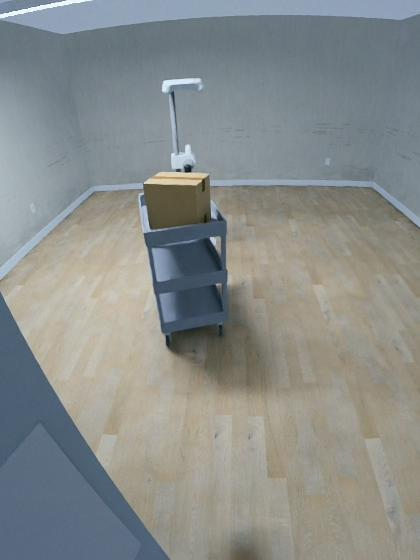

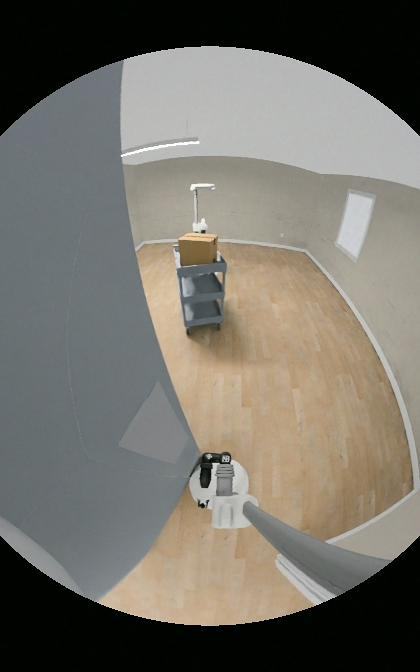

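Scene clock: 258.73 s.
earlier move: r2 moving
move: r1 moving
r1.base_odometry: x=-1.301 y=+2.044 heading=+2.841
r1.turned_by_wheels: -0.001
r1.turned_by_imu: -0.001
r1.base_tilt: forward=-1.6 right=+1.3
r1.lidar_m: 1.64 0.25 3.02 0.25 0.25 0.49 3.73 0.87 1.04 2.39 2.51 3.49
r1.base_status: strafe_m moving
r1.joint_positions: lift_m=+0.350 arm_m=+0.000 wrist_yaw_rad=+3.093 wrist_pitch_rad=+0.002 wrist_roll_rad=+0.000 gripper_m=-0.029
r1.joint_status: not commanded
r1.measured_speeds: translate_m=+0.000 strafe_m=+0.057 rotate_rad=-0.001 lift_m=+0.000 arm_m=+0.000 wrist_yaw_rad=+0.000 wrist_pitch_rad=+0.000 wrist_roll_rad=+0.000
r1.motor_effort: lift_m=+14(14) arm_m=+5(5) wheel_0=-14(15) wheel_1=+12(12) wheel_2=+0(3)
r1.servo_current: wrist_yaw_rad=33(59) wrist_pitch_rad=39(52) wrist_roll_rad=39(59) gripper_m=65(65)
r1.contact_limits: strafe_m 0.9
r1.hand_pose: x=-0.1130 y=+0.1014 z=+0.5280 quat_wxyz=(+0.024, -0.001, +0.000, +1.000) (m; r1's base frame)
r1.wrist_depth_mm: - 136 - - - 477 270 / - 137 - - - 480 273 / 109 137 201 - - 488 251 / 123 138 - - - 492 250 / 878 - - - - 492 251 / 946 1921 208 199 1863 496 276 / 931 1229 180 1281 172 407 276
r2.base_odometry: x=-0.673 y=-0.721 heading=-2.029
r2.turned_by_wheels: +0.000
r2.turned_by_imu: +0.000
r2.base_tilt: forward=-0.7 right=+0.1
r2.lidar_m: 0.35 3.59 2.78 2.69 2.90 2.43 2.37 2.53 2.06 2.02 2.18 0.44
r2.base_status: translate_m moving
r2.joint_positions: lift_m=+0.690 arm_m=+0.000 wrist_yaw_rad=+0.000 wrist_pitch_rad=+0.003 wrist_roll_rad=+1.569 gripper_m=-0.019
r2.joint_status: not commanded
r2.measured_speeds: translate_m=-0.099 strafe_m=-0.001 rotate_rad=-0.003 lift_m=+0.000 arm_m=+0.000 wrist_yaw_rad=+0.000 wrist_pitch_rad=+0.000 wrist_roll_rad=+0.000
r2.motor_effort: lift_m=+21(21) arm_m=-3(4) wheel_0=-9(12) wheel_1=-6(7) wheel_2=+7(9)
r2.servo_current: wrist_yaw_rad=52(59) wrist_pitch_rad=46(46) wrist_roll_rad=52(59) gripper_m=91(91)
r2.contact_limits: translate_m 0.8
r2.hand_pose: x=+0.4593 y=-0.0873 z=+0.8670 quat_wxyz=(+0.708, +0.706, +0.001, -0.001) (m; r2's base frame)
r2.wrist_depth_mm: - - - 204 267 1708 1182 / - - - 196 259 1661 517 / - - - 190 250 768 - / - - 477 182 242 - - / - - 488 177 235 - - / - - 189 170 181 - - / - - 549 - 221 - -
pictures: none
No camera images: "cameras" was empty.

Scene clock: 263.07 s.
earlier move: r1 moving; r2 done
r1.base_odometry: x=-1.427 y=+1.639 heading=+2.840
r1.turned_by_wheels: +0.000
r1.turned_by_imu: -0.003
r1.base_tilt: forward=-1.6 right=+1.3
r1.lidar_m: 1.94 0.34 0.25 - 0.25 0.25 0.52 3.85 1.14 2.74 2.89 4.00
r1.base_status: strafe_m moving
r1.joint_positions: lift_m=+0.350 arm_m=+0.000 wrist_yaw_rad=+3.093 wrist_pitch_rad=+0.002 wrist_roll_rad=+0.000 gripper_m=-0.029
r1.joint_status: not commanded
r1.measured_speeds: translate_m=+0.011 strafe_m=+0.100 rotate_rad=-0.054 lift_m=+0.000 arm_m=+0.000 wrist_yaw_rad=+0.000 wrist_pitch_rad=+0.000 wrist_roll_rad=+0.000
r1.motor_effort: lift_m=+15(15) arm_m=+4(5) wheel_0=-34(34) wheel_1=+32(35) wheel_2=+8(11)
r1.servo_current: wrist_yaw_rad=52(72) wrist_pitch_rad=39(52) wrist_roll_rad=52(65) gripper_m=59(72)
r1.contact_limits: strafe_m 0.9
r1.hand_pose: x=-0.1129 y=+0.1014 z=+0.5279 quat_wxyz=(+0.025, -0.001, +0.000, +1.000) (m; r1's base frame)
r1.wrist_depth_mm: - 137 - 512 291 202 - / 107 138 - 517 293 193 - / 113 138 231 525 296 195 162 / 132 147 - 530 297 196 - / - - - 525 298 196 163 / 1921 1983 210 199 262 197 163 / 1366 1229 180 484 246 186 -
r2.base_odometry: x=-0.517 y=-0.404 heading=-2.029
r2.turned_by_wheels: +0.000
r2.turned_by_imu: +0.000
r2.base_tilt: forward=-0.7 right=+0.1
r2.lidar_m: 0.36 3.63 2.83 2.73 2.70 2.07 2.02 2.16 2.04 1.98 2.12 0.44
r2.base_status: done
r2.joint_positions: lift_m=+0.690 arm_m=+0.000 wrist_yaw_rad=+0.000 wrist_pitch_rad=+0.003 wrist_roll_rad=+1.569 gripper_m=-0.019
r2.joint_status: not commanded
r2.measured_speeds: all 0
r2.motor_effort: lift_m=+21(21) arm_m=-3(4) wheel_0=-6(12) wheel_1=-4(8) wheel_2=+5(9)
r2.servo_current: wrist_yaw_rad=39(65) wrist_pitch_rad=46(52) wrist_roll_rad=52(59) gripper_m=85(98)
r2.contact_limits: translate_m 0.8
r2.hand_pose: x=+0.4593 y=-0.0873 z=+0.8670 quat_wxyz=(+0.708, +0.706, +0.001, -0.001) (m; r2's base frame)
r2.wrist_depth_mm: - - - 204 268 1756 1205 / - - - 197 259 1708 512 / - - - 189 251 750 - / - - 484 182 243 - - / - - 484 178 235 - - / - - 189 170 182 - - / - - 539 - 220 - -
wait: 4.33 of 5 s (r2 has come to rest)
pictures: r1_head_left_camera, r2_head_camera
Images, in order (width x height): r1_head_left_camera 420x672, r2_head_camera 420x560.

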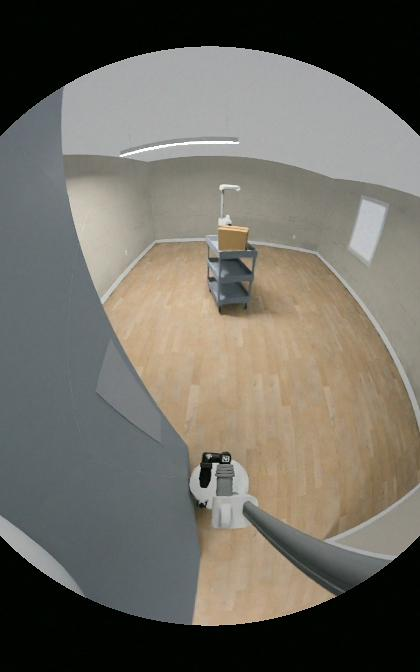

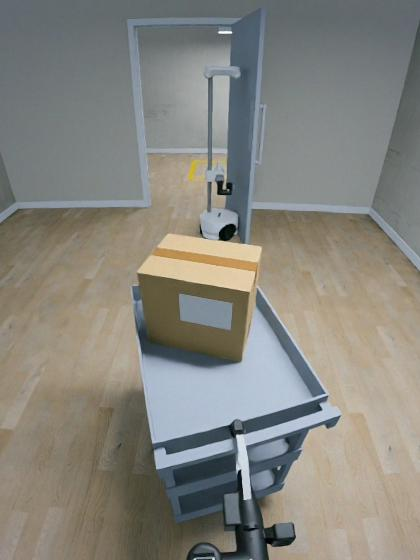

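>>> {"op": "move", "data": {
  "blocking": false,
  "r2": {"base":{"strafe_m":0.16},"pace":"slow","contact_limits":{"strafe_m":0.8}},
  "cameras": []
}}

>>> {"op": "wait", "data": {
  "seconds": 3,
  "cameras": ["r1_head_camera","r2_head_camera","r1_head_left_camera","r2_head_left_camera","r1_head_right_camera"]
}}

Scene clock: 295.07 s.
earlier move: r1 done
move: r2 moving
r1.base_odometry: x=-1.459 y=+1.534 heading=+2.842
r1.turned_by_wheels: +0.002
r1.turned_by_imu: +0.000
r1.base_tilt: forward=-1.6 right=+1.3
r1.lidar_m: 1.94 0.34 0.25 - 0.25 0.25 0.52 3.88 1.15 2.74 2.88 4.02
r1.base_status: done
r1.joint_positions: lift_m=+0.350 arm_m=+0.000 wrist_yaw_rad=+3.093 wrist_pitch_rad=+0.002 wrist_roll_rad=+0.000 gripper_m=-0.029
r1.joint_status: not commanded
r1.measured_speeds: all 0
r1.motor_effort: lift_m=+15(15) arm_m=+4(4) wheel_0=-27(28) wheel_1=+33(33) wheel_2=+8(8)
r1.servo_current: wrist_yaw_rad=52(59) wrist_pitch_rad=39(46) wrist_roll_rad=46(52) gripper_m=65(65)
r1.contact_limits: strafe_m 0.9
r1.hand_pose: x=-0.1129 y=+0.1014 z=+0.5279 quat_wxyz=(+0.025, -0.001, +0.000, +1.000) (m; r1's base frame)
r1.wrist_depth_mm: - 138 - 508 290 193 - / - 138 - 525 293 194 - / 113 138 229 530 297 195 162 / 132 147 - 530 298 196 - / - - - 535 301 196 163 / 1921 1921 209 199 263 196 163 / 1366 1229 180 484 247 187 -
r2.base_odometry: x=-0.505 y=-0.410 heading=-2.029
r2.turned_by_wheels: +0.000
r2.turned_by_imu: +0.000
r2.base_tilt: forward=-0.7 right=+0.1
r2.lidar_m: 0.36 3.63 2.80 2.71 2.71 2.08 2.02 2.16 2.06 2.01 2.14 0.44
r2.base_status: strafe_m moving
r2.joint_positions: lift_m=+0.690 arm_m=+0.000 wrist_yaw_rad=-0.002 wrist_pitch_rad=+0.003 wrist_roll_rad=+1.569 gripper_m=-0.019
r2.joint_status: not commanded
r2.measured_speeds: translate_m=+0.000 strafe_m=+0.056 rotate_rad=+0.002 lift_m=+0.000 arm_m=+0.000 wrist_yaw_rad=-0.001 wrist_pitch_rad=+0.000 wrist_roll_rad=+0.000
r2.motor_effort: lift_m=+21(21) arm_m=-3(4) wheel_0=-14(14) wheel_1=+7(8) wheel_2=-1(3)
r2.servo_current: wrist_yaw_rad=39(46) wrist_pitch_rad=46(46) wrist_roll_rad=46(65) gripper_m=91(91)
r2.contact_limits: strafe_m 0.8
r2.hand_pose: x=+0.4591 y=-0.0881 z=+0.8670 quat_wxyz=(+0.708, +0.706, +0.000, -0.002) (m; r2's base frame)
r2.wrist_depth_mm: - - - 204 268 1708 1182 / - - - 195 259 1708 517 / - - - 190 250 750 - / - - 473 182 241 - - / - - 492 178 235 - - / - - 187 170 182 - - / - - 544 - 220 - -
pictures: none
No camera images: "cameras" was empty.

Scene clock: 297.30 s.
earlier move: r2 done
r1.base_odometry: x=-1.459 y=+1.534 heading=+2.842
r1.turned_by_wheels: +0.000
r1.turned_by_imu: +0.000
r1.base_tilt: forward=-1.6 right=+1.3
r1.lidar_m: 1.99 0.34 0.25 - 0.25 0.25 0.54 3.84 1.13 2.76 2.89 4.00
r1.base_status: done
r1.joint_positions: lift_m=+0.350 arm_m=+0.000 wrist_yaw_rad=+3.093 wrist_pitch_rad=+0.002 wrist_roll_rad=+0.000 gripper_m=-0.029
r1.joint_status: not commanded
r1.measured_speeds: all 0
r1.motor_effort: lift_m=+15(15) arm_m=+4(4) wheel_0=-27(28) wheel_1=+33(33) wheel_2=+8(8)
r1.servo_current: wrist_yaw_rad=59(72) wrist_pitch_rad=39(52) wrist_roll_rad=52(72) gripper_m=59(65)
r1.contact_limits: strafe_m 0.9
r1.hand_pose: x=-0.1129 y=+0.1014 z=+0.5279 quat_wxyz=(+0.025, -0.001, +0.000, +1.000) (m; r1's base frame)
r1.wrist_depth_mm: - 138 - 512 293 193 - / - 138 - 517 296 193 - / 113 138 228 525 297 195 162 / 132 147 - 535 298 196 - / - - - 530 298 196 163 / 1921 1921 209 200 262 197 163 / 1366 1205 179 480 245 187 -
r2.base_odometry: x=-0.374 y=-0.475 heading=-2.029
r2.turned_by_wheels: +0.000
r2.turned_by_imu: +0.000
r2.base_tilt: forward=-0.7 right=+0.1
r2.lidar_m: 0.40 3.41 2.65 2.55 2.66 2.04 2.01 2.14 2.19 2.14 2.31 0.43
r2.base_status: done
r2.joint_positions: lift_m=+0.690 arm_m=+0.000 wrist_yaw_rad=-0.004 wrist_pitch_rad=+0.003 wrist_roll_rad=+1.569 gripper_m=-0.019
r2.joint_status: not commanded
r2.measured_speeds: all 0
r2.motor_effort: lift_m=+21(21) arm_m=-3(4) wheel_0=-6(14) wheel_1=+3(9) wheel_2=+0(3)
r2.servo_current: wrist_yaw_rad=52(72) wrist_pitch_rad=46(52) wrist_roll_rad=39(65) gripper_m=91(98)
r2.contact_limits: strafe_m 0.8
r2.hand_pose: x=+0.4589 y=-0.0886 z=+0.8670 quat_wxyz=(+0.708, +0.706, +0.000, -0.003) (m; r2's base frame)
r2.wrist_depth_mm: - - - 163 222 1618 535 / - - - 164 224 778 - / - - 455 166 225 820 - / - - 484 167 227 820 - / - - 535 168 228 831 - / - - 187 169 181 - - / - - - - 232 1499 500
wait: 2.23 of 3 s (r2 has come to rest)
pictures: r1_head_camera, r1_head_left_camera, r1_head_right_camera, r2_head_camera, r2_head_left_camera
Images, in order (width x height): r1_head_camera 420x560, r1_head_left_camera 420x672, r1_head_right_camera 420x672, r2_head_camera 420x560, r2_head_left_camera 420x672.

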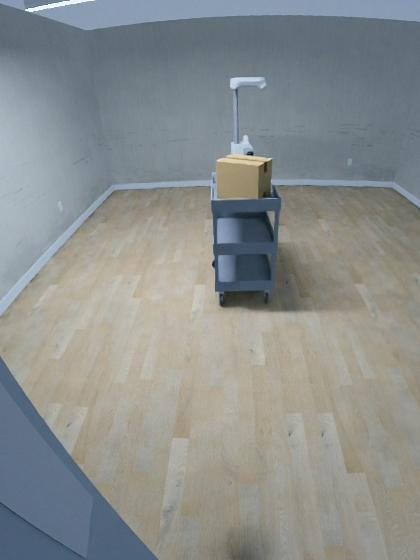

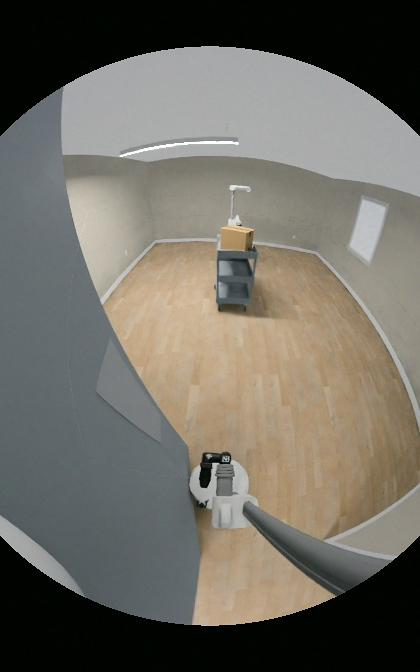

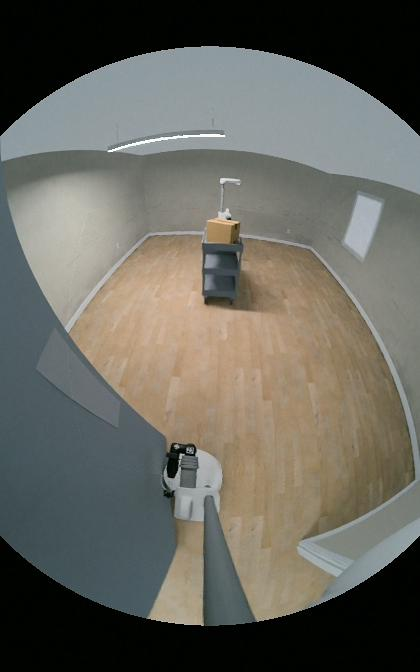

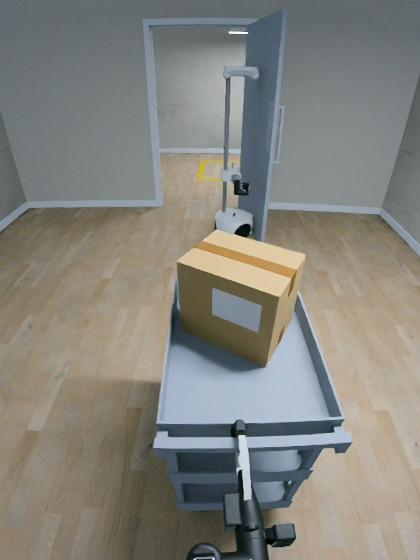

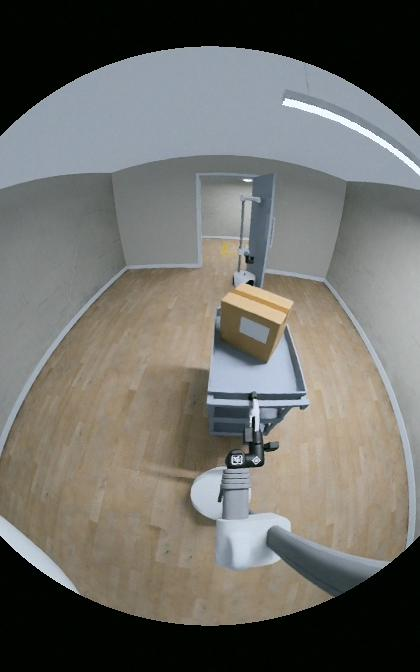

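>>> {"op": "move", "data": {
  "blocking": false,
  "r1": {"base":{"strafe_m":0.35},"contact_limits":{"strafe_m":1.0},"pace":"slow"},
  "cameras": []
}}

>>> {"op": "wait", "data": {
  "seconds": 4.5,
  "cameras": ["r1_head_camera","r2_head_camera","r1_head_left_camera","r1_head_right_camera"]
}}

Scene clock: 309.03 s.
move: r1 moving
r1.base_odometry: x=-1.463 y=+1.520 heading=+2.843
r1.turned_by_wheels: +0.001
r1.turned_by_imu: +0.001
r1.base_tilt: forward=-1.6 right=+1.3
r1.lidar_m: 1.97 0.33 0.25 - 0.25 0.25 0.52 3.84 1.13 2.76 2.92 4.04
r1.base_status: strafe_m moving
r1.joint_positions: lift_m=+0.350 arm_m=+0.000 wrist_yaw_rad=+3.093 wrist_pitch_rad=+0.002 wrist_roll_rad=+0.000 gripper_m=-0.029
r1.joint_status: not commanded
r1.measured_speeds: translate_m=+0.001 strafe_m=+0.056 rotate_rad=-0.005 lift_m=+0.000 arm_m=+0.000 wrist_yaw_rad=+0.000 wrist_pitch_rad=+0.000 wrist_roll_rad=+0.000
r1.motor_effort: lift_m=+15(15) arm_m=+4(4) wheel_0=-31(35) wheel_1=+34(35) wheel_2=+8(9)
r1.servo_current: wrist_yaw_rad=52(59) wrist_pitch_rad=33(46) wrist_roll_rad=65(65) gripper_m=65(65)
r1.contact_limits: strafe_m 1
r1.hand_pose: x=-0.1129 y=+0.1014 z=+0.5279 quat_wxyz=(+0.025, -0.001, +0.000, +1.000) (m; r1's base frame)
r1.wrist_depth_mm: - 138 - 517 291 193 - / - 138 - 521 294 194 - / 113 138 229 521 297 196 163 / 131 147 - 535 298 196 - / - - - 535 300 197 164 / 1863 1921 209 198 263 197 163 / 1366 1229 180 480 246 188 -
r2: as last shown
r2.base_tilt: forward=-0.7 right=+0.0
r2.lidar_m: 0.40 3.41 2.64 2.55 2.70 2.06 2.01 2.13 2.21 2.14 2.30 0.43
r2.motor_effort: lift_m=+21(21) arm_m=-3(4) wheel_0=-6(6) wheel_1=+3(3) wheel_2=+0(0)
r2.servo_current: wrist_yaw_rad=46(59) wrist_pitch_rad=39(46) wrist_roll_rad=59(59) gripper_m=85(91)
r2.contact_limits: strafe_m 0.8
r2.wrist_depth_mm: - - - 163 222 1576 530 / - - - 165 224 778 - / - - 455 166 225 820 - / - - 484 167 227 831 - / - - 539 168 229 831 - / - - 188 169 181 - - / - - - - 231 1537 500
pictures: none
No camera images: "cameras" was empty.

Scene clock: 313.17 s.
earlier move: r1 done
r1.base_odometry: x=-1.562 y=+1.200 heading=+2.843
r1.turned_by_wheels: +0.000
r1.turned_by_imu: +0.000
r1.base_tilt: forward=-1.6 right=+1.3
r1.lidar_m: 1.97 0.32 0.25 - 0.25 0.25 0.52 3.84 1.14 2.75 2.90 4.04
r1.base_status: done
r1.joint_positions: lift_m=+0.350 arm_m=+0.000 wrist_yaw_rad=+3.093 wrist_pitch_rad=+0.002 wrist_roll_rad=+0.000 gripper_m=-0.029
r1.joint_status: not commanded
r1.measured_speeds: all 0
r1.motor_effort: lift_m=+15(15) arm_m=+4(4) wheel_0=-27(36) wheel_1=+33(35) wheel_2=+7(9)
r1.servo_current: wrist_yaw_rad=46(78) wrist_pitch_rad=52(52) wrist_roll_rad=46(65) gripper_m=59(72)
r1.contact_limits: strafe_m 1
r1.hand_pose: x=-0.1129 y=+0.1014 z=+0.5279 quat_wxyz=(+0.025, -0.001, +0.000, +1.000) (m; r1's base frame)
r1.wrist_depth_mm: - 138 - 517 291 193 - / - 138 - 525 296 195 - / 113 138 229 530 297 196 162 / 132 147 - 530 298 196 - / - - - 535 301 197 163 / 1983 1921 208 200 263 196 163 / 1397 1205 180 484 244 186 -
r2.base_odometry: x=-0.374 y=-0.475 heading=-2.029
r2.turned_by_wheels: +0.000
r2.turned_by_imu: +0.001
r2.base_tilt: forward=-0.6 right=+0.1
r2.lidar_m: 0.39 3.44 2.62 2.55 2.70 2.05 1.99 2.15 2.19 2.14 2.31 0.43
r2.base_status: not commanded
r2.joint_positions: lift_m=+0.690 arm_m=+0.000 wrist_yaw_rad=-0.004 wrist_pitch_rad=+0.003 wrist_roll_rad=+1.569 gripper_m=-0.019
r2.joint_status: not commanded
r2.measured_speeds: all 0
r2.motor_effort: lift_m=+21(21) arm_m=-3(4) wheel_0=-6(6) wheel_1=+3(3) wheel_2=+0(1)
r2.servo_current: wrist_yaw_rad=59(59) wrist_pitch_rad=46(52) wrist_roll_rad=39(65) gripper_m=91(98)
r2.contact_limits: strafe_m 0.8
r2.hand_pose: x=+0.4589 y=-0.0886 z=+0.8670 quat_wxyz=(+0.708, +0.706, +0.000, -0.003) (m; r2's base frame)
r2.wrist_depth_mm: - - - 163 222 1576 535 / - - - 164 222 788 - / - - 455 166 225 820 - / - - 480 167 227 831 - / - - 530 168 228 831 - / - - 188 168 180 - - / - - - - 231 1537 500
wait: 4.13 of 4.5 s (r1 has come to rest)
pictures: r1_head_camera, r1_head_left_camera, r1_head_right_camera, r2_head_camera
Images, in order (width x height): r1_head_camera 420x560, r1_head_left_camera 420x672, r1_head_right_camera 420x672, r2_head_camera 420x560.

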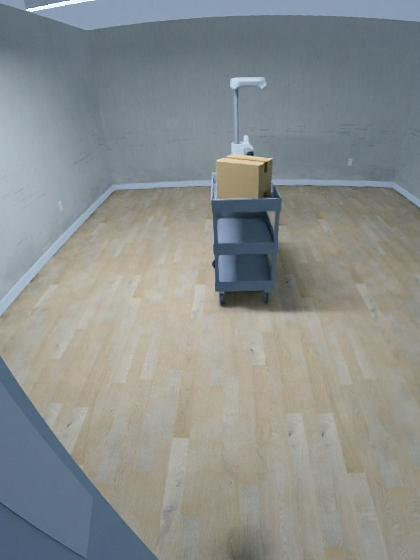

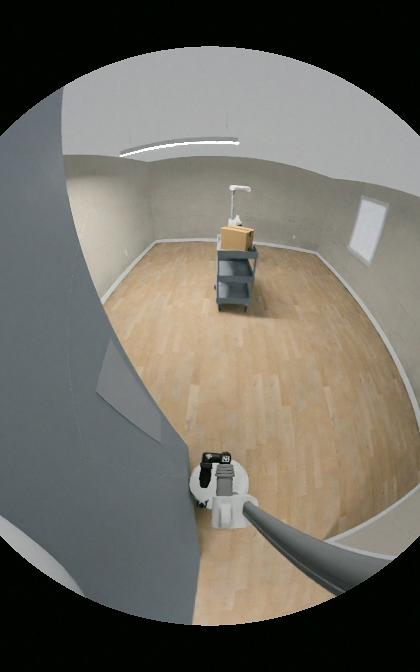

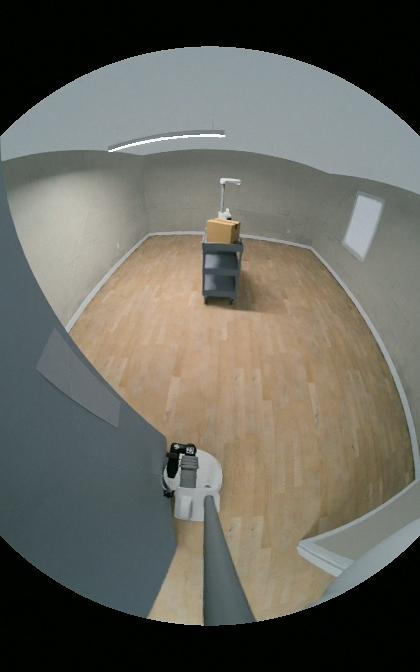

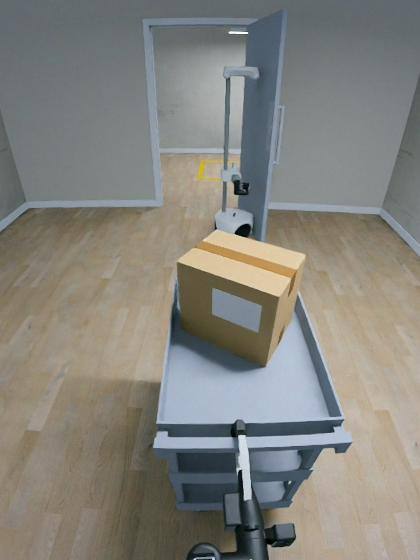

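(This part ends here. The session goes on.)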